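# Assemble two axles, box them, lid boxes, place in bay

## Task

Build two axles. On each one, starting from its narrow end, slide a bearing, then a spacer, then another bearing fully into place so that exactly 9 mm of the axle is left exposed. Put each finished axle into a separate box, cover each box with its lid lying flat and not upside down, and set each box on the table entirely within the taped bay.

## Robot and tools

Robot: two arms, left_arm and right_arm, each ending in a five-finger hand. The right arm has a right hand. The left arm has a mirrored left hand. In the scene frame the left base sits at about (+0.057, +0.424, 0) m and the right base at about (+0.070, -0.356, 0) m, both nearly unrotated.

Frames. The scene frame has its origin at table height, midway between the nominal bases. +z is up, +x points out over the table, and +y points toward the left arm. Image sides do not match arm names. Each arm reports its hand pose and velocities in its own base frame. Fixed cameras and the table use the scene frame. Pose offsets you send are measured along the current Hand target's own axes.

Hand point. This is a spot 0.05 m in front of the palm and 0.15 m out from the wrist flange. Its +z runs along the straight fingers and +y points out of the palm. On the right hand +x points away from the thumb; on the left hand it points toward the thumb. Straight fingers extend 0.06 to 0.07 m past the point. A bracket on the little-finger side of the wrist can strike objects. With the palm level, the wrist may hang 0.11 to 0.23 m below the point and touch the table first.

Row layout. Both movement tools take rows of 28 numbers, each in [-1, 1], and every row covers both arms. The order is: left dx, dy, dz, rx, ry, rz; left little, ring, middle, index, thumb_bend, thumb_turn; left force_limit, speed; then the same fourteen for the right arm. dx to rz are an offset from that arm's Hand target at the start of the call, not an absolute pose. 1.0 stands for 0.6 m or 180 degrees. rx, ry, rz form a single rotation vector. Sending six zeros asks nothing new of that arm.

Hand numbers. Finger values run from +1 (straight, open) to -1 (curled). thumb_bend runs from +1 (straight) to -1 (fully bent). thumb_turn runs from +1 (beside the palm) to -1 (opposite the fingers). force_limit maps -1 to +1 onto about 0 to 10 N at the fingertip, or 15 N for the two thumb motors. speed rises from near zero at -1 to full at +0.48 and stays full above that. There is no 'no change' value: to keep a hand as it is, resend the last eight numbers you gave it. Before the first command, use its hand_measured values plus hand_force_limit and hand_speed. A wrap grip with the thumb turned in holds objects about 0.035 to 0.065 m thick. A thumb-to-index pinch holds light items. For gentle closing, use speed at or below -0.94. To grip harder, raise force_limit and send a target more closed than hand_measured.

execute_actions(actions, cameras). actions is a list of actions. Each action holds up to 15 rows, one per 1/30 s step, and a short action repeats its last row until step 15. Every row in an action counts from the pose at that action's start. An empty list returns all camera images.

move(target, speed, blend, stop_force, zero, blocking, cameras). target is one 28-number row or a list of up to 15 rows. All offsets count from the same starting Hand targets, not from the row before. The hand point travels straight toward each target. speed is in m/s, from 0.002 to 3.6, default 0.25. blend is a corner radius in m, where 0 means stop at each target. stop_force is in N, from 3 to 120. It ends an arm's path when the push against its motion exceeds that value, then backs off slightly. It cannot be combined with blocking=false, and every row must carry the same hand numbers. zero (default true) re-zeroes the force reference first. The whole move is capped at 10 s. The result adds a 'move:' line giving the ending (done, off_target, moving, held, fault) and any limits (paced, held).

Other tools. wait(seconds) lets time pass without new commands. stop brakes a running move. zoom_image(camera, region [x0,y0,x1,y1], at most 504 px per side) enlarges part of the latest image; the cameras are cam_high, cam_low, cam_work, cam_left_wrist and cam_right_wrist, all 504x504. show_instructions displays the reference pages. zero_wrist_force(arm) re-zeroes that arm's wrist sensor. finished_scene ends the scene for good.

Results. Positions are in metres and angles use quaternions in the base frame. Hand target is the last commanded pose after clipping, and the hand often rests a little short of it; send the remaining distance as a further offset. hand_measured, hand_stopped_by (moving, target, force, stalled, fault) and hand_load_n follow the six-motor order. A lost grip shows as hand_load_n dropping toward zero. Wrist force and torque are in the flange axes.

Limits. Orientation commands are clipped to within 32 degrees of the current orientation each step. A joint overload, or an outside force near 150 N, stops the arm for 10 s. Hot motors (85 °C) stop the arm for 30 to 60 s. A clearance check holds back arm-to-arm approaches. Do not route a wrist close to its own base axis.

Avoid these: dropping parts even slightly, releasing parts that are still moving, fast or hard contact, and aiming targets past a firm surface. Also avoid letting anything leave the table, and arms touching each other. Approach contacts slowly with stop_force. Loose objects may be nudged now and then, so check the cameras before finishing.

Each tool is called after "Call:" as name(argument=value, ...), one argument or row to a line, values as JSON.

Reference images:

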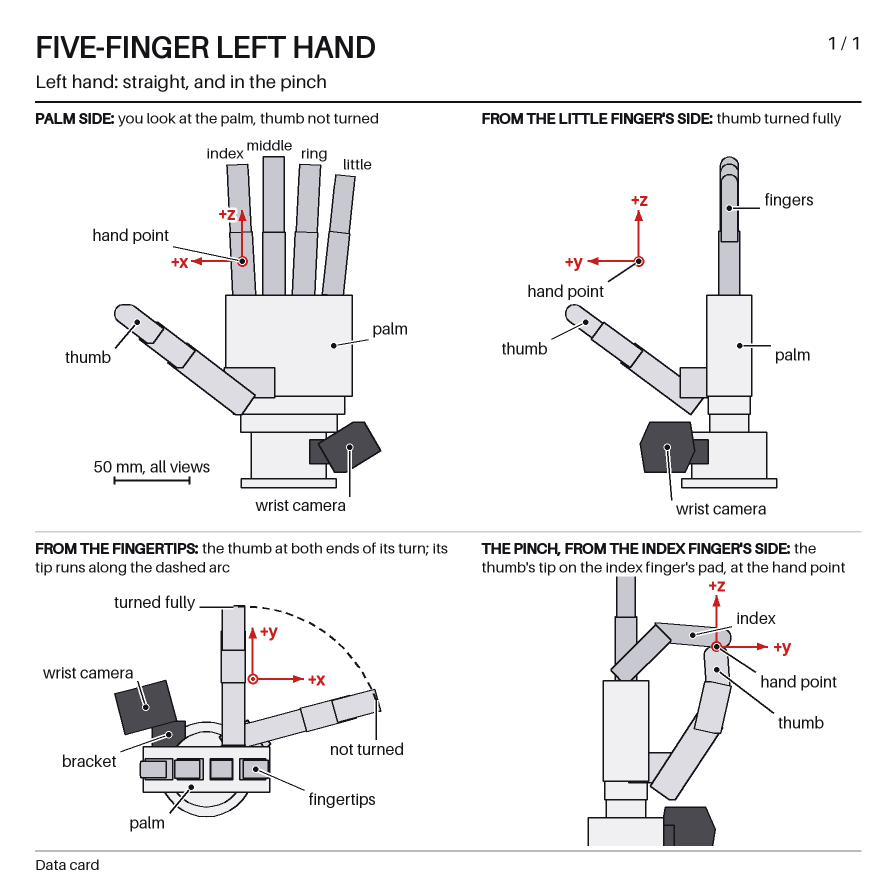

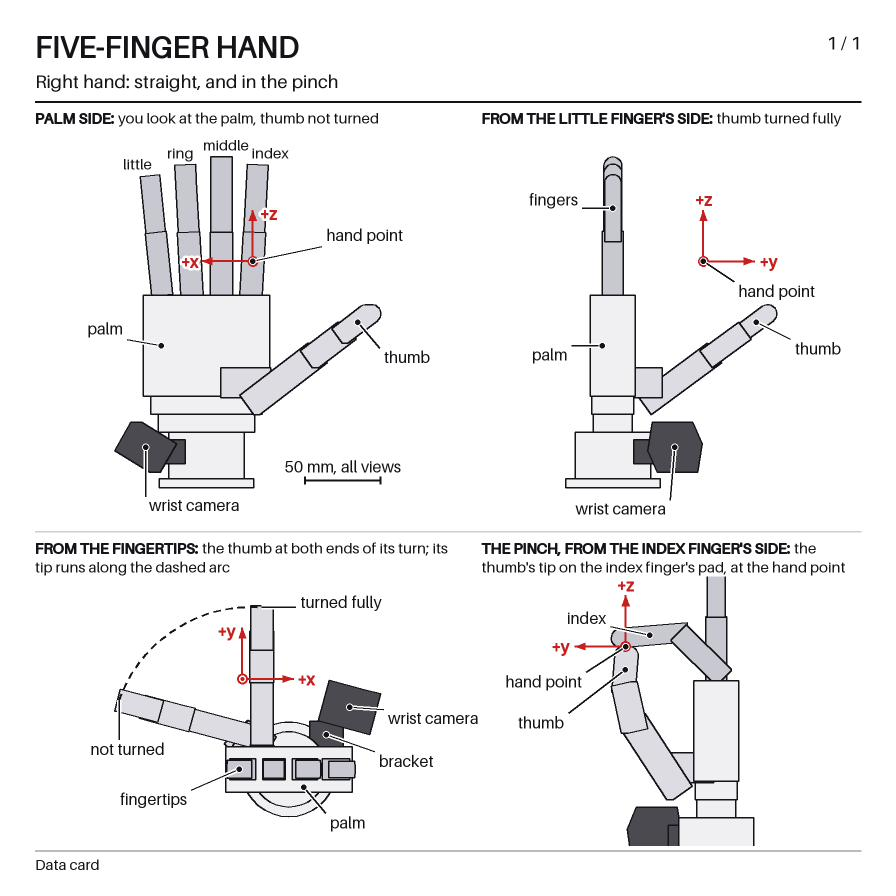

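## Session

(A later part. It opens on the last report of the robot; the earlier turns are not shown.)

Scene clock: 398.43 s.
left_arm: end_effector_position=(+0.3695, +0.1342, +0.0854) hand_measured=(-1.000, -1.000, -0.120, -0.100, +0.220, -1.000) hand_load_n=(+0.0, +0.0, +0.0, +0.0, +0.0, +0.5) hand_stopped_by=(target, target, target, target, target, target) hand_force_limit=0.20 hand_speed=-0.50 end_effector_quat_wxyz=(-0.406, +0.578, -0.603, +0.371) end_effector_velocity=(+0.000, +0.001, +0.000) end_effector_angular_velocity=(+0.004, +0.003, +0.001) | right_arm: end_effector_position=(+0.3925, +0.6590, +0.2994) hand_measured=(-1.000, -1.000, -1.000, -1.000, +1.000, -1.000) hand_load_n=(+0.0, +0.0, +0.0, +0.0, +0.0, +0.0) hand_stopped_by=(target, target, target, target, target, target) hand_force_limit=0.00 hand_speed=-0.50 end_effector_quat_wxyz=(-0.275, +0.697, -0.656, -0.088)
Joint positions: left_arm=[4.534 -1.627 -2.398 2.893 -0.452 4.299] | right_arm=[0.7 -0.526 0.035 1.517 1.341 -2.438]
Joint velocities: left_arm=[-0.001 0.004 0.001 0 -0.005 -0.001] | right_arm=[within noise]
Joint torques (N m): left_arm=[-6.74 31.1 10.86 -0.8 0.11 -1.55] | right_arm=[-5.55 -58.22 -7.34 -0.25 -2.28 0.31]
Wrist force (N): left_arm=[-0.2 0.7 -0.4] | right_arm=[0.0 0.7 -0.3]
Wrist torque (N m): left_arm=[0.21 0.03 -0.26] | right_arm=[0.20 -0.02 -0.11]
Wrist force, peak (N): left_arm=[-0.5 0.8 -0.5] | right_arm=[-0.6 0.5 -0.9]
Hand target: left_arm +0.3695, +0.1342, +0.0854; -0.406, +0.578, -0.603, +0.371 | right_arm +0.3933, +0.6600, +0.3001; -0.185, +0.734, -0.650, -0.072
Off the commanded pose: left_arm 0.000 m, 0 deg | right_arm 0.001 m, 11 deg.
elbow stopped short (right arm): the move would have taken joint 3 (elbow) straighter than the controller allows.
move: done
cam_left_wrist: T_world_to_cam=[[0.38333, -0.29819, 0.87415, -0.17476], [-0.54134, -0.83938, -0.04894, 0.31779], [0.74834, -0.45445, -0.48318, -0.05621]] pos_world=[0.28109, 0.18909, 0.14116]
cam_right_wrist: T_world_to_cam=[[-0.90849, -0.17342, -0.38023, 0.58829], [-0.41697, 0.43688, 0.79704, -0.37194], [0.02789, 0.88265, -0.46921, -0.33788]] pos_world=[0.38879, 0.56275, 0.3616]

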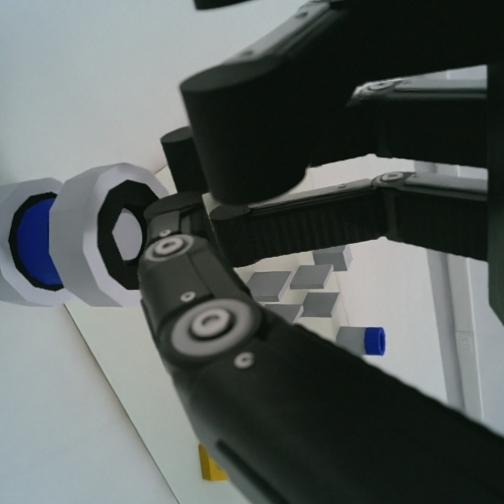

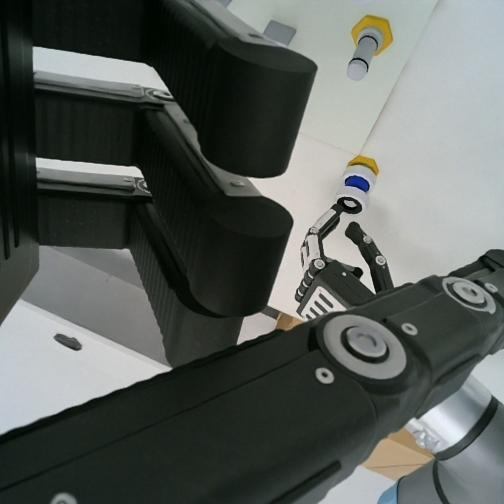

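Call:
move(
  target=[0.00254,0.0382,0.01646,0,0,0,-1,-1,-0.12,-0.1,0.22,-1,0.2,-0.5,0,0,0,0,0,0,-1,-1,-1,-1,1,-1,0,-0.5],
  cameras=["cam_left_wrist","cam_right_wrist"],
  speed=0.006,
  stop_force=12,
)

Call:
zoom_image(
  camera="cam_right_wrist",
  region=[310, 155, 390, 235],
)

Scene clock: 402.03 s.
left_arm: end_effector_position=(+0.3695, +0.1342, +0.0723) hand_measured=(-1.000, -1.000, -0.120, -0.100, +0.220, -1.000) hand_load_n=(+0.0, +0.0, -2.0, +0.0, +0.0, +0.0) hand_stopped_by=(target, target, target, target, target, target) hand_force_limit=0.20 hand_speed=-0.50 end_effector_quat_wxyz=(-0.406, +0.578, -0.603, +0.371) | right_arm: end_effector_position=(+0.3925, +0.6590, +0.2994) hand_measured=(-1.000, -1.000, -1.000, -1.000, +1.000, -1.000) hand_load_n=(+0.0, +0.0, +0.0, +0.0, -0.5, +0.0) hand_stopped_by=(target, target, target, target, target, target) hand_force_limit=0.00 hand_speed=-0.50 end_effector_quat_wxyz=(-0.275, +0.697, -0.656, -0.088)
Joint positions: left_arm=[4.534 -1.663 -2.411 2.942 -0.452 4.299] | right_arm=[0.7 -0.526 0.035 1.517 1.341 -2.438]
Joint torques (N m): left_arm=[1.31 28.27 15.11 -4.1 -1.88 1.77] | right_arm=[-5.79 -58.33 -8.5 -0.62 -2.03 0.38]
Wrist force (N): left_arm=[-1.3 -9.1 -3.8] | right_arm=[0.2 0.3 -0.3]
Wrist torque (N m): left_arm=[0.03 0.00 -0.08] | right_arm=[0.14 -0.07 -0.10]
Wrist force, peak (N): left_arm=[-2.0 -16.3 -5.4] | right_arm=[0.0 0.8 -0.6]
Hand target: left_arm +0.3695, +0.1342, +0.0723; -0.406, +0.578, -0.603, +0.371 (not the last commanded pose) | right_arm +0.3933, +0.6600, +0.3001; -0.185, +0.734, -0.650, -0.072
Off the commanded pose: left_arm 0.012 m, 0 deg | right_arm 0.001 m, 11 deg.
elbow stopped short (right arm): the move would have taken joint 3 (elbow) straighter than the controller allows.
move: contact (left_arm)
cam_left_wrist: T_world_to_cam=[[0.38339, -0.29843, 0.87404, -0.16327], [-0.54135, -0.83936, -0.04913, 0.31718], [0.7483, -0.45433, -0.48336, -0.06253]] pos_world=[0.28109, 0.18909, 0.12806]
cam_right_wrist: T_world_to_cam=[[-0.90849, -0.17342, -0.38023, 0.58829], [-0.41697, 0.43688, 0.79704, -0.37194], [0.02789, 0.88265, -0.46921, -0.33788]] pos_world=[0.38879, 0.56275, 0.3616]

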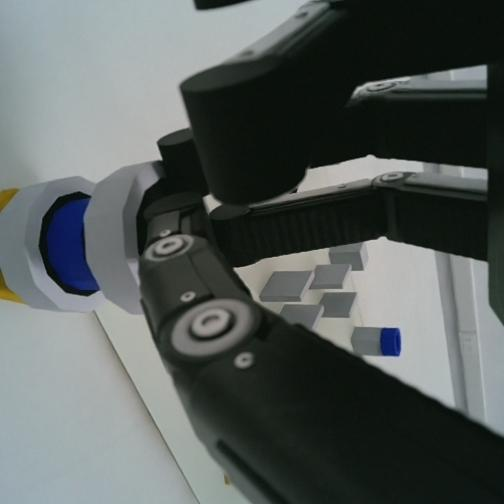

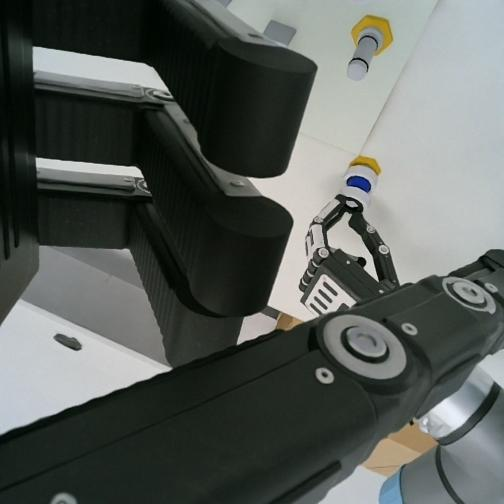

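Scaled by 6.300 from the camera's image (finer frame: 720x720).

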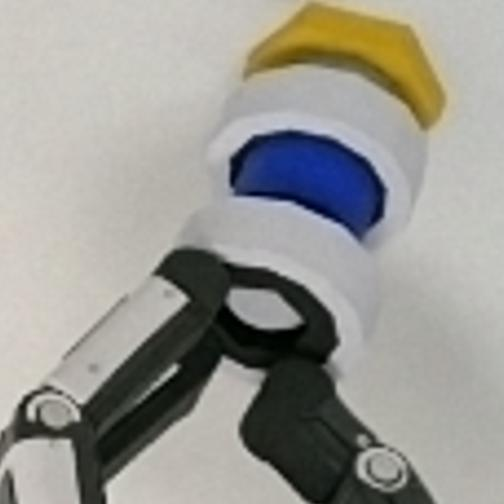

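Call:
move(
  target=[-0.0004,-0.0053,-0.0045,0,0,0,-1,-1,-0.12,-0.1,0.22,-1,0.2,-0.5,0,0,0,0,0,0,-1,-1,-1,-1,1,-1,0,-0.5],
  cameras=["cam_left_wrist","cam_right_wrist"],
  speed=0.02,
)

Call:
zoom_image(
  camera="cam_right_wrist",
  region=[310, 155, 390, 235],
)

Scene clock: 402.77 s.
left_arm: end_effector_position=(+0.3683, +0.1343, +0.0764) hand_measured=(-1.000, -1.000, -0.120, -0.100, +0.220, -1.000) hand_load_n=(+0.0, +0.0, +0.0, +0.0, +0.0, +0.0) hand_stopped_by=(target, target, target, target, target, target) hand_force_limit=0.20 hand_speed=-0.50 end_effector_quat_wxyz=(-0.406, +0.578, -0.603, +0.370) end_effector_velocity=(+0.000, +0.001, -0.001) end_effector_angular_velocity=(+0.003, +0.000, +0.001) | right_arm: end_effector_position=(+0.3925, +0.6590, +0.2994) hand_measured=(-1.000, -1.000, -1.000, -1.000, +1.000, -1.000) hand_load_n=(+0.0, +0.0, +0.0, +0.0, +0.0, +0.0) hand_stopped_by=(target, target, target, target, target, target) hand_force_limit=0.00 hand_speed=-0.50 end_effector_quat_wxyz=(-0.275, +0.697, -0.656, -0.088)
Joint positions: left_arm=[4.54 -1.654 -2.41 2.919 -0.449 4.313] | right_arm=[0.7 -0.526 0.035 1.517 1.341 -2.438]
Joint velocities: left_arm=[-0.001 -0.002 0.001 0.006 -0.001 -0.003] | right_arm=[within noise]
Joint torques (N m): left_arm=[-4.74 2.41 12.43 0.66 2.2 -1.72] | right_arm=[-5.41 -58.95 -8.04 -0.45 -2.18 0.29]
Wrist force (N): left_arm=[-0.1 0.9 -0.4] | right_arm=[-0.2 0.4 -0.3]
Wrist torque (N m): left_arm=[0.27 0.00 -0.27] | right_arm=[0.17 -0.01 -0.13]
Wrist force, peak (N): left_arm=[-1.3 -9.3 -3.8] | right_arm=[-0.5 0.7 -0.4]
Hand target: left_arm +0.3683, +0.1342, +0.0763; -0.406, +0.578, -0.603, +0.371 | right_arm +0.3933, +0.6600, +0.3001; -0.185, +0.734, -0.650, -0.072
Off the commanded pose: left_arm 0.000 m, 0 deg | right_arm 0.001 m, 11 deg.
elbow stopped short (right arm): the move would have taken joint 3 (elbow) straighter than the controller allows.
move: done
cam_left_wrist: T_world_to_cam=[[0.38336, -0.29872, 0.87396, -0.16628], [-0.54133, -0.83936, -0.04944, 0.31671], [0.74833, -0.45415, -0.48348, -0.0596]] pos_world=[0.27979, 0.18909, 0.13216]
cam_right_wrist: T_world_to_cam=[[-0.90849, -0.17342, -0.38023, 0.58829], [-0.41697, 0.43688, 0.79704, -0.37194], [0.02789, 0.88265, -0.46921, -0.33788]] pos_world=[0.38879, 0.56275, 0.3616]

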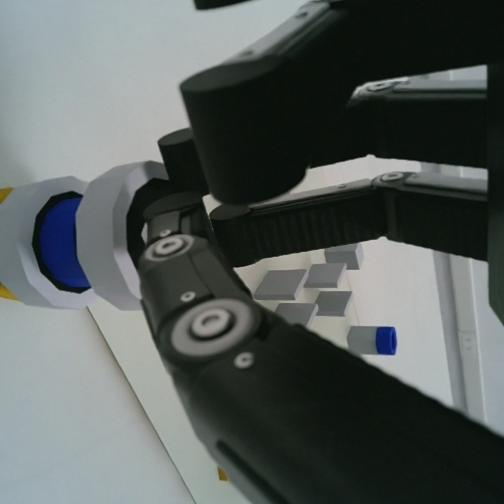

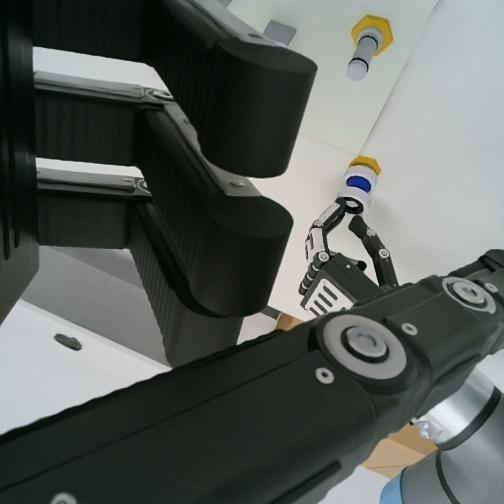

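Scaled by 6.300 from the camera's image (finer frame: 720x720).

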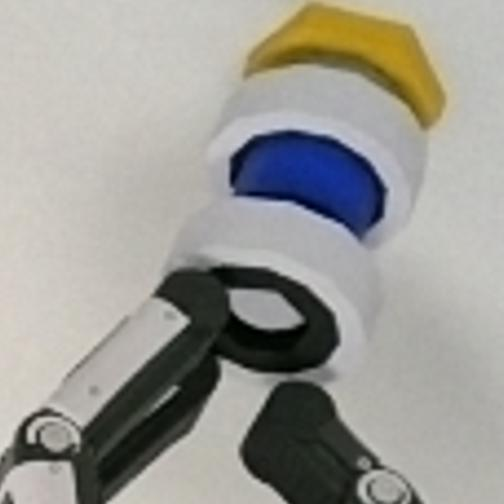

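Call:
move(
  target=[0.0015,0.0308,0.0127,0,0,0,-1,-1,-0.12,-0.1,0.22,-1,0.2,-0.5,0,0,0,0,0,0,-1,-1,-1,-1,1,-1,0,-0.5],
  cameras=["cam_left_wrist","cam_right_wrist"],
  speed=0.006,
  stop_force=20,
)

Call:
zoom_image(
  camera="cam_right_wrist",
  region=[310, 155, 390, 235],
)

Scene clock: 404.77 s.
left_arm: end_effector_position=(+0.3682, +0.1343, +0.0720) hand_measured=(-1.000, -1.000, -0.120, -0.100, +0.220, -1.000) hand_load_n=(+0.0, +0.0, -3.0, +0.0, +0.0, +0.0) hand_stopped_by=(target, target, target, target, target, target) hand_force_limit=0.20 hand_speed=-0.50 end_effector_quat_wxyz=(-0.406, +0.578, -0.603, +0.371) | right_arm: end_effector_position=(+0.3925, +0.6590, +0.2994) hand_measured=(-1.000, -1.000, -1.000, -1.000, +1.000, -1.000) hand_load_n=(+0.0, +0.5, +0.0, +0.0, +0.0, +0.0) hand_stopped_by=(target, target, target, target, target, target) hand_force_limit=0.00 hand_speed=-0.50 end_effector_quat_wxyz=(-0.275, +0.697, -0.656, -0.088)
Joint positions: left_arm=[4.541 -1.667 -2.414 2.935 -0.449 4.314] | right_arm=[0.7 -0.526 0.035 1.517 1.341 -2.438]
Joint torques (N m): left_arm=[1.57 28.95 16.05 -4 -1.64 0.26] | right_arm=[-5.52 -59.66 -7.37 -0.41 -2.19 0.41]
Wrist force (N): left_arm=[0.0 -7.4 -3.7] | right_arm=[-0.1 0.6 -0.3]
Wrist torque (N m): left_arm=[0.12 -0.08 -0.12] | right_arm=[0.19 -0.02 -0.12]
Wrist force, peak (N): left_arm=[-2.2 -21.6 -6.9] | right_arm=[-0.1 0.8 -0.6]
Hand target: left_arm +0.3682, +0.1343, +0.0720; -0.406, +0.578, -0.603, +0.371 (not the last commanded pose) | right_arm +0.3933, +0.6600, +0.3001; -0.185, +0.734, -0.650, -0.072
Off the commanded pose: left_arm 0.016 m, 0 deg | right_arm 0.001 m, 11 deg.
elbow stopped short (right arm): the move would have taken joint 3 (elbow) straighter than the controller allows.
move: contact (left_arm)
cam_left_wrist: T_world_to_cam=[[0.38326, -0.2985, 0.87408, -0.16243], [-0.5414, -0.83932, -0.04924, 0.31656], [0.74833, -0.45435, -0.48328, -0.06167]] pos_world=[0.27979, 0.18919, 0.12776]
cam_right_wrist: T_world_to_cam=[[-0.90849, -0.17342, -0.38023, 0.58829], [-0.41697, 0.43688, 0.79704, -0.37194], [0.02789, 0.88265, -0.46921, -0.33788]] pos_world=[0.38879, 0.56275, 0.3616]

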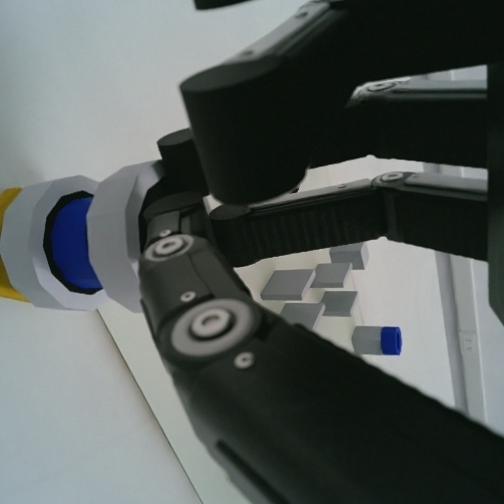

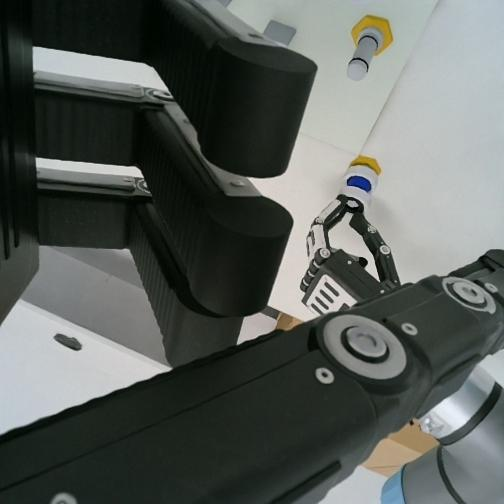

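Scaled by 6.300 from the camera's image (finer frame: 720x720).

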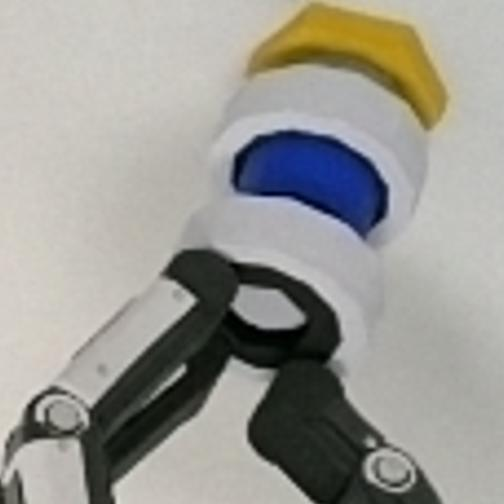

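Call:
move(
  target=[0.0015,0.0308,0.0127,0,0,0,-1,-1,-0.12,-0.1,0.22,-1,0.2,-0.5,0,0,0,0,0,0,-1,-1,-1,-1,1,-1,0,-0.5],
  cameras=["cam_left_wrist","cam_right_wrist"],
  speed=0.006,
  stop_force=24,
)

Call:
zoom_image(
  camera="cam_right_wrist",
  region=[310, 155, 390, 235],
)

Scene clock: 407.93 s.
left_arm: end_effector_position=(+0.3680, +0.1345, +0.0600) hand_measured=(-1.000, -1.000, -0.120, -0.100, +0.220, -1.000) hand_load_n=(+0.0, +0.0, -2.5, +2.5, +0.0, +0.5) hand_stopped_by=(target, target, target, target, target, target) hand_force_limit=0.20 hand_speed=-0.50 end_effector_quat_wxyz=(-0.406, +0.578, -0.603, +0.371) | right_arm: end_effector_position=(+0.3925, +0.6590, +0.2994) hand_measured=(-1.000, -1.000, -1.000, -1.000, +1.000, -1.000) hand_load_n=(+0.0, +0.0, +0.0, +0.0, +0.0, +0.0) hand_stopped_by=(target, target, target, target, target, target) hand_force_limit=0.00 hand_speed=-0.50 end_effector_quat_wxyz=(-0.275, +0.697, -0.656, -0.088)
Joint positions: left_arm=[4.542 -1.702 -2.425 2.979 -0.448 4.317] | right_arm=[0.7 -0.526 0.035 1.517 1.341 -2.438]
Joint torques (N m): left_arm=[5.49 24.6 11.22 -3.1 -5.3 2.02] | right_arm=[-5.27 -58.62 -8.04 -0.39 -2.12 0.37]
Wrist force (N): left_arm=[-2.3 -27.0 -10.9] | right_arm=[-0.2 0.8 -0.1]
Wrist torque (N m): left_arm=[-0.35 -0.12 0.26] | right_arm=[0.21 0.00 -0.12]
Wrist force, peak (N): left_arm=[-3.5 -33.9 -13.7] | right_arm=[-0.2 1.0 -0.3]
Hand target: left_arm +0.3680, +0.1345, +0.0600; -0.406, +0.578, -0.603, +0.371 (not the last commanded pose) | right_arm +0.3933, +0.6600, +0.3001; -0.185, +0.734, -0.650, -0.072
Off the commanded pose: left_arm 0.008 m, 0 deg | right_arm 0.001 m, 11 deg.
elbow stopped short (right arm): the move would have taken joint 3 (elbow) straighter than the controller allows.
move: contact (left_arm)
cam_left_wrist: T_world_to_cam=[[0.38332, -0.29853, 0.87404, -0.1519], [-0.5414, -0.83932, -0.04924, 0.31604], [0.7483, -0.45433, -0.48336, -0.06717]] pos_world=[0.27959, 0.18939, 0.11586]
cam_right_wrist: T_world_to_cam=[[-0.90849, -0.17342, -0.38023, 0.58829], [-0.41697, 0.43688, 0.79704, -0.37194], [0.02789, 0.88265, -0.46921, -0.33788]] pos_world=[0.38879, 0.56275, 0.3616]

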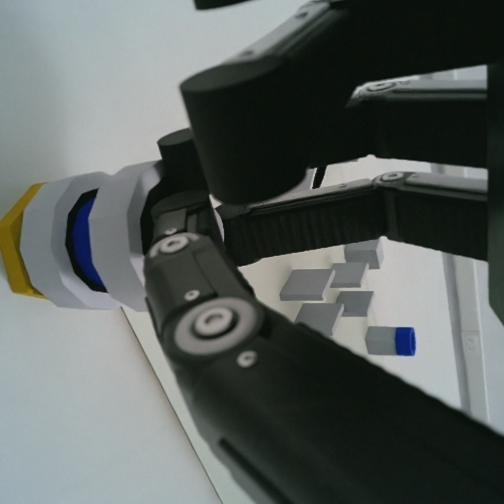

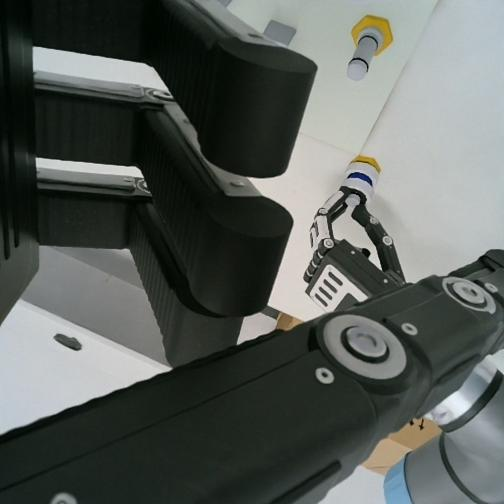

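Scaled by 6.300 from the camera's image (finer frame: 720x720).

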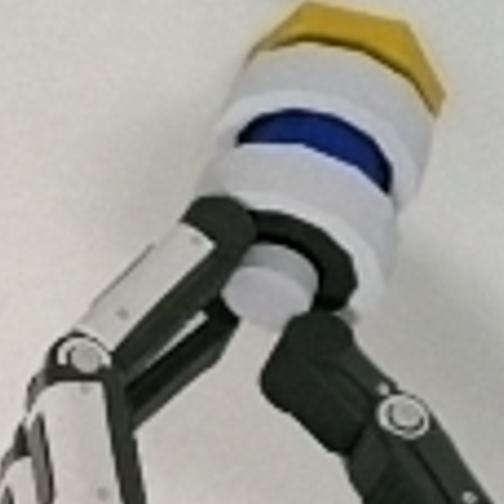

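Call:
move(
  target=[0,0,0,0,0,0,-1,-1,-0.12,0.0,0.5,-1,0.2,-0.7,0,0,0,0,0,0,-1,-1,-1,-1,1,-1,0,-0.5],
)

Call:
move(
  target=[-0.0041,-0.0611,-0.0263,0,0,0,-1,-1,-0.12,0.0,0.5,-1,0.2,-0.7,0,0,0,0,0,0,-1,-1,-1,-1,1,-1,0,-0.5],
  cameras=["cam_left_wrist","cam_right_wrist"],
  speed=0.05,
)

Call:
zoom_image(
  camera="cam_right_wrist",
  region=[320, 145, 400, 225],
)

Scene clock: 409.03 s.
left_arm: end_effector_position=(+0.3680, +0.1345, +0.0601) hand_measured=(-1.000, -1.000, -0.120, +0.000, +0.490, -1.000) hand_load_n=(+0.0, +0.0, -7.5, +0.0, -16.5, -1.5) hand_stopped_by=(target, target, target, target, stalled, target) hand_force_limit=0.20 hand_speed=-0.70 end_effector_quat_wxyz=(-0.406, +0.578, -0.603, +0.371) | right_arm: end_effector_position=(+0.3925, +0.6590, +0.2994) hand_measured=(-1.000, -1.000, -1.000, -1.000, +1.000, -1.000) hand_load_n=(+0.0, +0.0, +0.0, +0.0, +0.0, +0.0) hand_stopped_by=(target, target, target, target, target, target) hand_force_limit=0.00 hand_speed=-0.50 end_effector_quat_wxyz=(-0.275, +0.697, -0.656, -0.088)
Joint positions: left_arm=[4.542 -1.702 -2.425 2.979 -0.448 4.317] | right_arm=[0.7 -0.526 0.035 1.517 1.341 -2.438]
Joint torques (N m): left_arm=[2.18 22.59 10.54 -1.85 -3.59 1.54] | right_arm=[-4.98 -59.19 -8.17 -0.27 -2.07 0.39]
Wrist force (N): left_arm=[-1.6 -34.8 -13.4] | right_arm=[-0.1 0.4 -0.1]
Wrist torque (N m): left_arm=[-0.92 -0.20 0.32] | right_arm=[0.15 -0.02 -0.12]
Wrist force, peak (N): left_arm=[-1.6 -36.7 -13.7] | right_arm=[0.3 0.8 -0.3]
Hand target: left_arm +0.3680, +0.1345, +0.0600; -0.406, +0.578, -0.603, +0.371 | right_arm +0.3933, +0.6600, +0.3001; -0.185, +0.734, -0.650, -0.072
Off the commanded pose: left_arm 0.000 m, 0 deg | right_arm 0.001 m, 11 deg.
elbow stopped short (right arm): the move would have taken joint 3 (elbow) straighter than the controller allows.
move: done

Scene clock: 410.17 s.
left_arm: end_effector_position=(+0.3681, +0.1345, +0.1001) hand_measured=(-1.000, -1.000, -0.120, +0.000, +0.492, -1.000) hand_load_n=(+0.0, +0.0, +0.0, +0.0, +0.5, +0.0) hand_stopped_by=(target, target, target, target, stalled, target) hand_force_limit=0.20 hand_speed=-0.70 end_effector_quat_wxyz=(-0.406, +0.578, -0.603, +0.371) | right_arm: end_effector_position=(+0.3925, +0.6590, +0.2994) hand_measured=(-1.000, -1.000, -1.000, -1.000, +1.000, -1.000) hand_load_n=(+0.0, +0.0, +0.0, +0.0, +0.0, -0.5) hand_stopped_by=(target, target, target, target, target, target) hand_force_limit=0.00 hand_speed=-0.50 end_effector_quat_wxyz=(-0.275, +0.697, -0.656, -0.088)
Joint positions: left_arm=[4.542 -1.591 -2.384 2.828 -0.448 4.316] | right_arm=[0.7 -0.526 0.035 1.517 1.341 -2.438]
Joint torques (N m): left_arm=[8.56 0.94 3.44 0.63 3.02 2.07] | right_arm=[-5.23 -58.13 -8.99 -0.3 -2.18 0.4]
Wrist force (N): left_arm=[-0.1 0.7 0.1] | right_arm=[0.2 0.7 -0.2]
Wrist torque (N m): left_arm=[0.20 0.02 -0.26] | right_arm=[0.20 -0.05 -0.09]
Wrist force, peak (N): left_arm=[-1.4 -35.1 -13.6] | right_arm=[0.0 1.0 -0.4]
Hand target: left_arm +0.3681, +0.1345, +0.1000; -0.406, +0.578, -0.603, +0.371 | right_arm +0.3933, +0.6600, +0.3001; -0.185, +0.734, -0.650, -0.072
Off the commanded pose: left_arm 0.000 m, 0 deg | right_arm 0.001 m, 11 deg.
elbow stopped short (right arm): the move would have taken joint 3 (elbow) straighter than the controller allows.
move: done
cam_left_wrist: T_world_to_cam=[[0.38321, -0.29875, 0.87401, -0.18691], [-0.54143, -0.83929, -0.04949, 0.31811], [0.74833, -0.45425, -0.48338, -0.04788]] pos_world=[0.27969, 0.18939, 0.15596]
cam_right_wrist: T_world_to_cam=[[-0.90849, -0.17342, -0.38023, 0.58829], [-0.41697, 0.43688, 0.79704, -0.37194], [0.02789, 0.88265, -0.46921, -0.33788]] pos_world=[0.38879, 0.56275, 0.3616]

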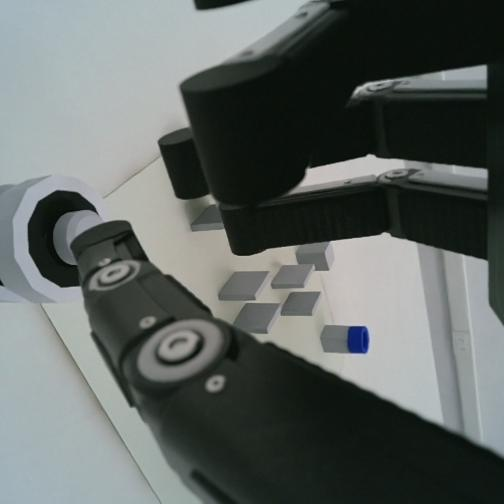

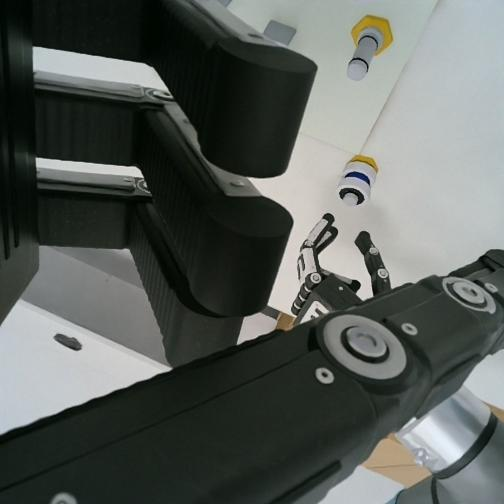

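Scaled by 6.300 from the camera's image (finer frame: 720x720).

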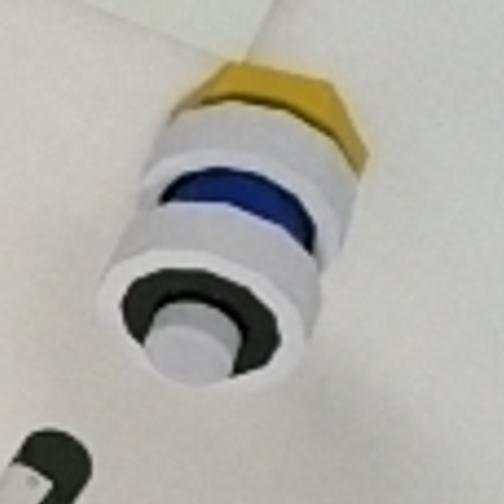

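Call:
zoom_image(
  camera="cam_right_wrist",
  region=[330, 150, 385, 205],
)

Call:
zoom_image(
  camera="cam_right_wrist",
  region=[335, 185, 365, 215],
)

Scaled by 9.164 from the camera's image (finer frame: 720x720).

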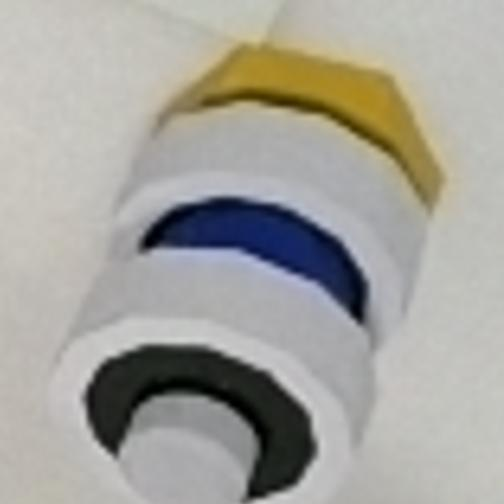

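Scaled by 16.800 from the camera's image (finer frame: 720x720).

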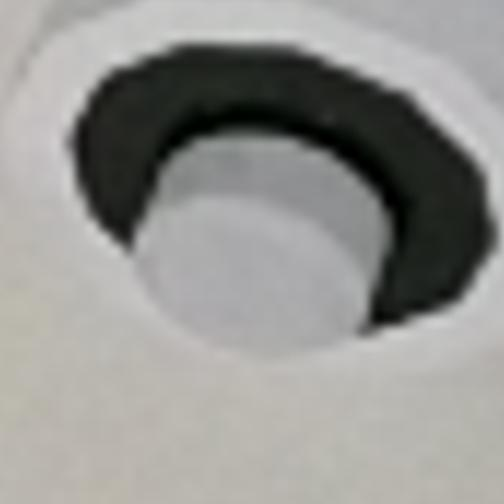

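Call:
move(
  target=[0,0,0,0,0,0,-1,-1,-1,-1,1,1,0.2,-0.3,0,0,0,0,0,0,-1,-1,-1,-1,1,-1,0,-0.5],
  cameras=["cam_left_wrist"],
)

Scene clock: 413.33 s.
left_arm: end_effector_position=(+0.3681, +0.1345, +0.1000) hand_measured=(-1.000, -1.000, -1.000, -1.000, +1.000, +1.000) hand_load_n=(+0.0, +0.5, +0.0, +0.0, +0.0, -0.5) hand_stopped_by=(target, target, target, target, target, target) hand_force_limit=0.20 hand_speed=-0.30 end_effector_quat_wxyz=(-0.406, +0.578, -0.603, +0.371) | right_arm: end_effector_position=(+0.3925, +0.6590, +0.2994) hand_measured=(-1.000, -1.000, -1.000, -1.000, +1.000, -1.000) hand_load_n=(+0.5, +0.0, +0.0, +0.0, +0.0, +0.0) hand_stopped_by=(target, target, target, target, target, target) hand_force_limit=0.00 hand_speed=-0.50 end_effector_quat_wxyz=(-0.275, +0.697, -0.656, -0.088)
Joint positions: left_arm=[4.542 -1.592 -2.384 2.828 -0.448 4.316] | right_arm=[0.7 -0.526 0.035 1.517 1.341 -2.438]
Joint torques (N m): left_arm=[7.73 1.35 4.68 -0.44 2.29 -1.57] | right_arm=[-4.58 -59.81 -8.53 -0.36 -2.24 0.37]
Wrist force (N): left_arm=[-0.2 0.9 0.0] | right_arm=[0.4 0.2 -0.3]
Wrist torque (N m): left_arm=[0.24 0.02 -0.25] | right_arm=[0.12 -0.09 -0.09]
Wrist force, peak (N): left_arm=[-0.2 1.0 0.0] | right_arm=[-0.2 0.9 -0.5]
Hand target: left_arm +0.3681, +0.1345, +0.1000; -0.406, +0.578, -0.603, +0.371 | right_arm +0.3933, +0.6600, +0.3001; -0.185, +0.734, -0.650, -0.072
Off the commanded pose: left_arm 0.000 m, 0 deg | right_arm 0.001 m, 11 deg.
elbow stopped short (right arm): the move would have taken joint 3 (elbow) straighter than the controller allows.
move: done
cam_left_wrist: T_world_to_cam=[[0.38332, -0.29853, 0.87404, -0.18686], [-0.5414, -0.83932, -0.04924, 0.318], [0.7483, -0.45433, -0.48336, -0.04784]] pos_world=[0.27959, 0.18939, 0.15586]

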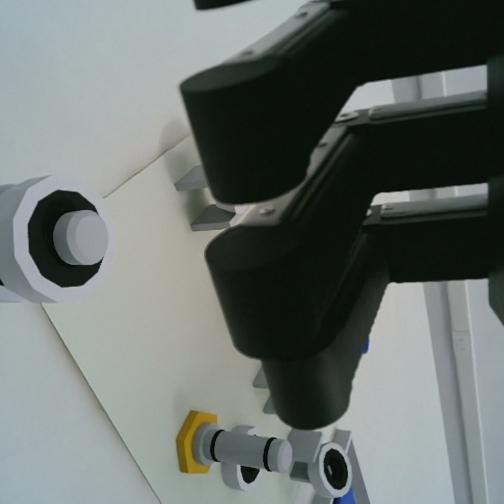

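Call:
move(
  target=[-0.1945,0.0586,-0.0004,0,0,0,-1,-1,-1,-1,1,1,0.2,-0.3,0,0,0,0,0,0,-1,-1,-1,-1,1,-1,0,-0.5],
  cameras=["cam_left_wrist"],
)

Scene clock: 414.67 s.
left_arm: end_effector_position=(+0.3542, +0.2529, +0.0752) hand_measured=(-1.000, -1.000, -1.000, -1.000, +1.000, +1.000) hand_load_n=(+0.0, +0.0, +0.0, +0.0, +0.0, -0.5) hand_stopped_by=(target, target, target, target, target, target) hand_force_limit=0.20 hand_speed=-0.30 end_effector_quat_wxyz=(-0.406, +0.578, -0.603, +0.371) | right_arm: end_effector_position=(+0.3925, +0.6590, +0.2994) hand_measured=(-1.000, -1.000, -1.000, -1.000, +1.000, -1.000) hand_load_n=(+0.0, +0.0, +0.0, +0.0, +0.0, +0.0) hand_stopped_by=(target, target, target, target, target, target) hand_force_limit=0.00 hand_speed=-0.50 end_effector_quat_wxyz=(-0.275, +0.697, -0.656, -0.088)
Joint positions: left_arm=[4.659 -1.917 -2.15 2.676 -0.413 4.584] | right_arm=[0.7 -0.526 0.035 1.517 1.341 -2.438]
Joint torques (N m): left_arm=[-1.84 24.12 15.16 0.02 0.22 -1.53] | right_arm=[-5.98 -58.79 -9.03 -0.31 -2.24 0.53]
Wrist force (N): left_arm=[0.0 0.7 0.2] | right_arm=[-0.1 0.4 -0.3]
Wrist torque (N m): left_arm=[0.21 0.00 -0.04] | right_arm=[0.16 -0.03 -0.12]
Wrist force, peak (N): left_arm=[-1.7 1.5 -0.1] | right_arm=[-0.1 0.8 -0.5]
Hand target: left_arm +0.3542, +0.2530, +0.0751; -0.406, +0.578, -0.603, +0.371 | right_arm +0.3933, +0.6600, +0.3001; -0.185, +0.734, -0.650, -0.072
Off the commanded pose: left_arm 0.000 m, 0 deg | right_arm 0.001 m, 11 deg.
elbow stopped short (right arm): the move would have taken joint 3 (elbow) straighter than the controller allows.
move: done
cam_left_wrist: T_world_to_cam=[[0.3833, -0.29842, 0.87409, -0.1245], [-0.54136, -0.83935, -0.04916, 0.40867], [0.74833, -0.45435, -0.48328, 0.00424]] pos_world=[0.26579, 0.30779, 0.13096]

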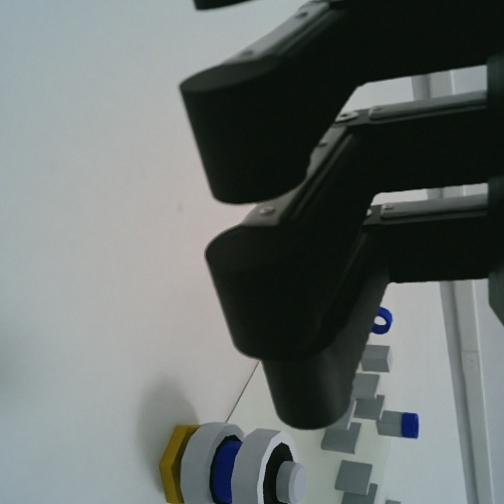

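Call:
move(
  target=[0.0291,-0.0139,-0.006,0,0,0,-1,-1,-1,-1,1,1,0.2,-0.3,0,0,0,0,0,0,-1,-1,-1,-1,1,-1,0,-0.5],
  cameras=["cam_left_wrist"],
)

Call:
zoom_image(
  camera="cam_left_wrist",
  region=[130, 370, 310, 504],
)

Scene clock: 415.43 s.
left_arm: end_effector_position=(+0.3542, +0.2350, +0.0831) hand_measured=(-1.000, -1.000, -1.000, -1.000, +1.000, +1.000) hand_load_n=(+0.0, +0.0, +0.0, +0.0, +0.0, -0.5) hand_stopped_by=(target, target, target, target, target, target) hand_force_limit=0.20 hand_speed=-0.30 end_effector_quat_wxyz=(-0.406, +0.578, -0.603, +0.371) | right_arm: end_effector_position=(+0.3925, +0.6590, +0.2994) hand_measured=(-1.000, -1.000, -1.000, -1.000, +1.000, -1.000) hand_load_n=(+0.0, +0.5, +0.0, +0.0, +0.0, +0.0) hand_stopped_by=(target, target, target, target, target, target) hand_force_limit=0.00 hand_speed=-0.50 end_effector_quat_wxyz=(-0.275, +0.697, -0.656, -0.088)
Joint positions: left_arm=[4.655 -1.867 -2.191 2.675 -0.414 4.575] | right_arm=[0.7 -0.526 0.035 1.517 1.341 -2.438]
Joint torques (N m): left_arm=[8.83 23.64 5.86 -5.04 0.91 2.22] | right_arm=[-5.39 -59.03 -7.23 -0.4 -2.21 0.33]
Wrist force (N): left_arm=[-0.1 0.5 0.0] | right_arm=[0.0 0.6 -0.3]
Wrist torque (N m): left_arm=[0.19 0.01 -0.21] | right_arm=[0.17 -0.03 -0.11]
Wrist force, peak (N): left_arm=[-1.5 1.6 0.3] | right_arm=[-0.3 0.9 -0.3]
Hand target: left_arm +0.3541, +0.2350, +0.0831; -0.406, +0.578, -0.603, +0.371 | right_arm +0.3933, +0.6600, +0.3001; -0.185, +0.734, -0.650, -0.072
Off the commanded pose: left_arm 0.000 m, 0 deg | right_arm 0.001 m, 11 deg.
elbow stopped short (right arm): the move would have taken joint 3 (elbow) straighter than the controller allows.
move: done
cam_left_wrist: T_world_to_cam=[[0.38331, -0.29856, 0.87404, -0.13675], [-0.54141, -0.83931, -0.04926, 0.394], [0.7483, -0.45433, -0.48336, 0.00006]] pos_world=[0.26569, 0.28989, 0.13896]

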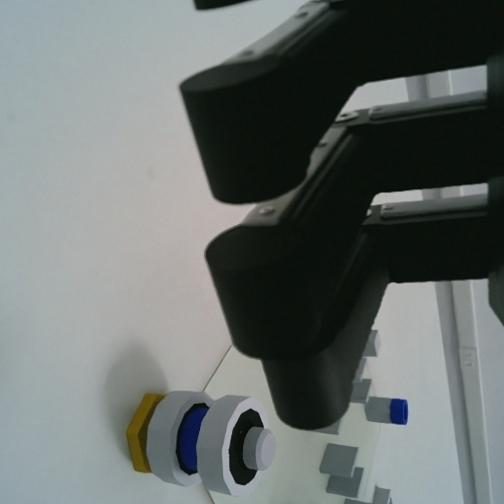

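Scaled by 2.800 from the camera's image (finer frame: 720x720).

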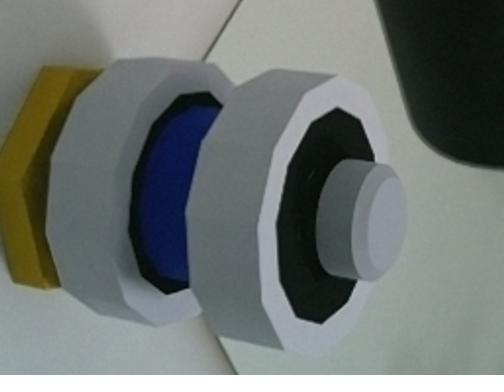

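Call:
zoom_image(
  camera="cam_left_wrist",
  region=[190, 390, 290, 504],
)

Call:
zoom_image(
  camera="cam_left_wrist",
  region=[110, 380, 210, 494],
)

Scaled by 4.421 from the camera's image (finer frame: 720x720).

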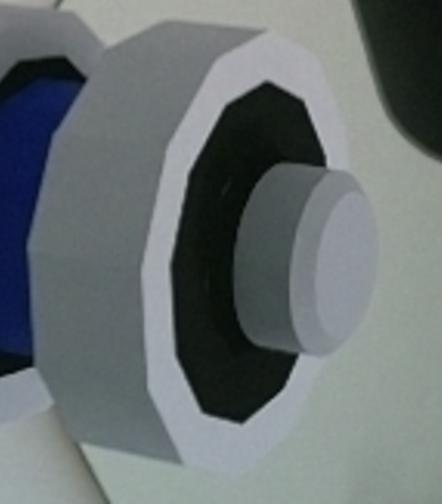

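Scaled by 4.421 from the camera's image (finer frame: 720x720).

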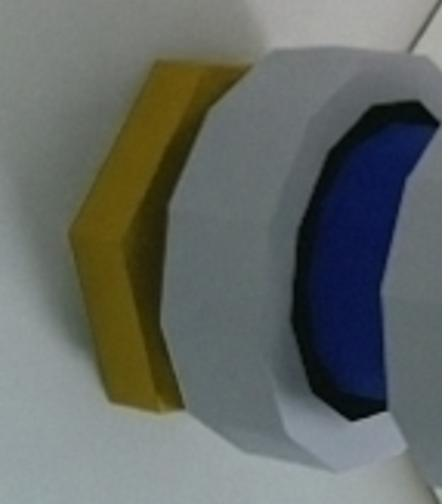

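Call:
zoom_image(
  camera="cam_left_wrist",
  region=[225, 415, 280, 475],
)

Scaled by 8.400 from the camera's image (finer frame: 720x720).

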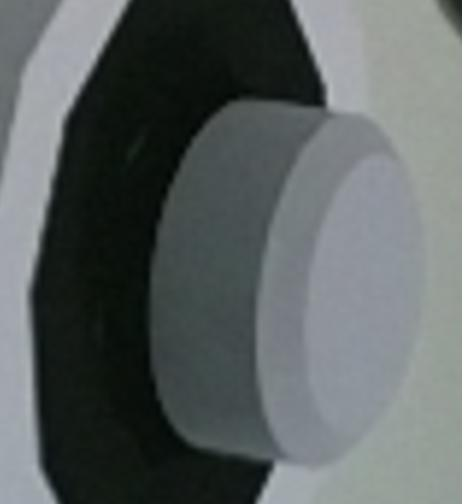

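Call:
move(
  target=[-0.0092,-0.1376,-0.0593,0,0,0,-1,-1,-1,-1,1,1,0.2,-0.3,0.2399,-0.0613,-0.0770,0.0401,-0.0457,0.0159,-1,-1,-1,-1,1,-1,0,-0.5],
  cameras=["cam_right_wrist"],
)

Scene clock: 419.27 s.
left_arm: end_effector_position=(+0.3542, +0.2350, +0.1732) hand_measured=(-1.000, -1.000, -1.000, -1.000, +1.000, +1.000) hand_load_n=(+0.0, +0.0, +0.0, +0.0, +0.0, -0.5) hand_stopped_by=(target, target, target, target, target, target) hand_force_limit=0.20 hand_speed=-0.30 end_effector_quat_wxyz=(-0.406, +0.578, -0.603, +0.371) | right_arm: end_effector_position=(+0.4440, +0.5130, +0.2995) hand_measured=(-1.000, -1.000, -1.000, -1.000, +1.000, -1.000) hand_load_n=(+0.0, +0.0, +0.0, +0.0, -0.5, +0.0) hand_stopped_by=(target, target, target, target, target, target) hand_force_limit=0.00 hand_speed=-0.50 end_effector_quat_wxyz=(-0.275, +0.697, -0.656, -0.088)
Joint positions: left_arm=[4.655 -1.689 -2.101 2.407 -0.414 4.575] | right_arm=[0.446 -0.917 0.776 1.236 1.216 -2.669]
Joint torques (N m): left_arm=[7.47 12.71 9.76 -1.64 3.02 -1.8] | right_arm=[-8.11 -35.73 -11.39 2.67 0.51 -1.07]
Wrist force (N): left_arm=[0.3 0.8 0.0] | right_arm=[0.0 0.7 -0.3]
Wrist torque (N m): left_arm=[0.22 -0.04 -0.23] | right_arm=[0.17 -0.02 -0.09]
Wrist force, peak (N): left_arm=[0.1 1.9 0.5] | right_arm=[-1.9 1.7 0.3]
Hand target: left_arm +0.3542, +0.2350, +0.1732; -0.406, +0.578, -0.603, +0.371 | right_arm +0.4440, +0.5129, +0.2995; -0.275, +0.697, -0.656, -0.088
Off the commanded pose: left_arm 0.000 m, 0 deg | right_arm 0.000 m, 0 deg.
move: done
cam_right_wrist: T_world_to_cam=[[-0.90867, -0.17345, -0.37977, 0.60978], [-0.41657, 0.43764, 0.79683, -0.28731], [0.02799, 0.88226, -0.46992, -0.21008]] pos_world=[0.44029, 0.41685, 0.3618]

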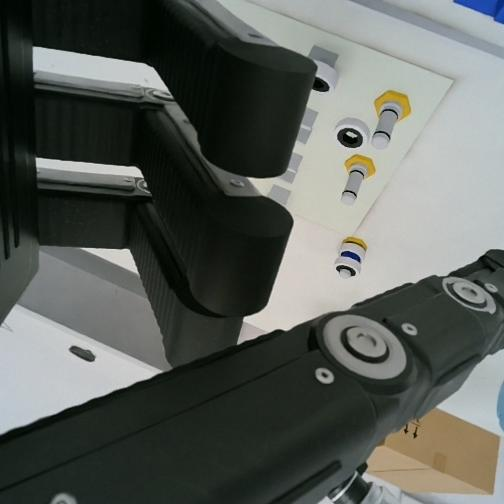

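Call:
move(
  target=[0.4931,-0.0006,0.1498,-0.0318,-0.0353,0.0722,1,1,1,0.07,0.5,-1,-0.2,-0.3,0,0,0,0,0,0,-1,-1,-1,-1,1,-1,0,-0.5],
  cameras=["cam_left_wrist","cam_right_wrist"],
)

Scene clock: 421.83 s.
left_arm: end_effector_position=(+0.4361, -0.0583, +0.1197) hand_measured=(+1.000, +1.000, +1.000, +0.070, +0.500, -1.000) hand_load_n=(+0.0, +0.0, +0.0, +0.0, +0.5, +0.0) hand_stopped_by=(target, target, target, target, target, target) hand_force_limit=-0.20 hand_speed=-0.30 end_effector_quat_wxyz=(+0.449, -0.545, +0.659, -0.259) end_effector_velocity=(-0.001, +0.000, -0.001) end_effector_angular_velocity=(+0.002, +0.003, +0.002) | right_arm: end_effector_position=(+0.4440, +0.5129, +0.2995) hand_measured=(-1.000, -1.000, -1.000, -1.000, +1.000, -1.000) hand_load_n=(+0.5, +0.0, +0.0, +0.0, +0.0, +0.0) hand_stopped_by=(target, target, target, target, target, target) hand_force_limit=0.00 hand_speed=-0.50 end_effector_quat_wxyz=(-0.275, +0.697, -0.656, -0.088)
Joint positions: left_arm=[3.358 -1.408 -2.264 3.191 -1.527 3.52] | right_arm=[0.445 -0.917 0.777 1.236 1.216 -2.67]
Joint velocities: left_arm=[-0.003 -0.002 0 0 -0.006 0] | right_arm=[within noise]
Joint torques (N m): left_arm=[-8.29 13.88 15.95 1.62 -1.09 0.48] | right_arm=[-6.31 -32.06 -9.83 2.78 -1.85 -1.35]
Wrist force (N): left_arm=[-0.1 0.6 -0.1] | right_arm=[0.5 0.6 -0.6]
Wrist torque (N m): left_arm=[0.16 -0.01 -0.28] | right_arm=[0.17 -0.08 -0.07]
Wrist force, peak (N): left_arm=[-2.2 1.0 -0.4] | right_arm=[0.0 1.1 -0.8]
Hand target: left_arm +0.4362, -0.0583, +0.1197; +0.449, -0.545, +0.659, -0.259 | right_arm +0.4440, +0.5129, +0.2995; -0.275, +0.697, -0.656, -0.088
Off the commanded pose: left_arm 0.000 m, 0 deg | right_arm 0.000 m, 0 deg.
move: done
cam_left_wrist: T_world_to_cam=[[0.47013, -0.49456, 0.73102, -0.31985], [-0.53896, -0.81676, -0.20595, 0.21298], [0.69893, -0.29717, -0.65053, -0.12624]] pos_world=[0.35339, -0.02174, 0.19555]
cam_right_wrist: T_world_to_cam=[[-0.90872, -0.17352, -0.37963, 0.60976], [-0.41647, 0.43769, 0.79686, -0.28734], [0.02789, 0.88222, -0.47001, -0.2099]] pos_world=[0.44029, 0.41675, 0.3618]

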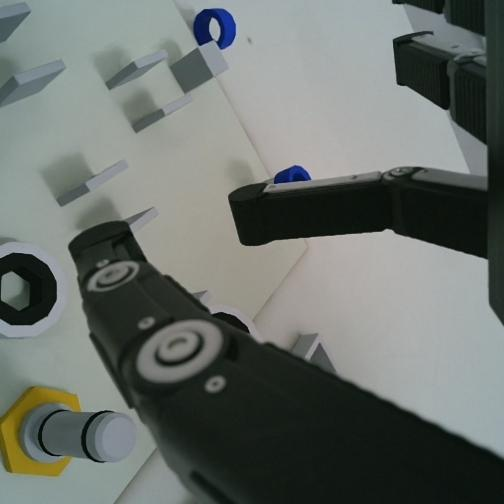

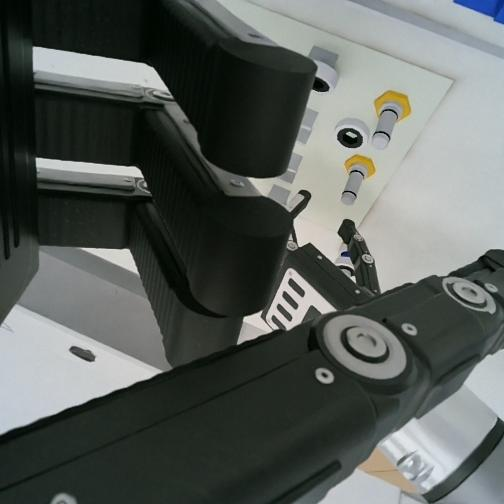

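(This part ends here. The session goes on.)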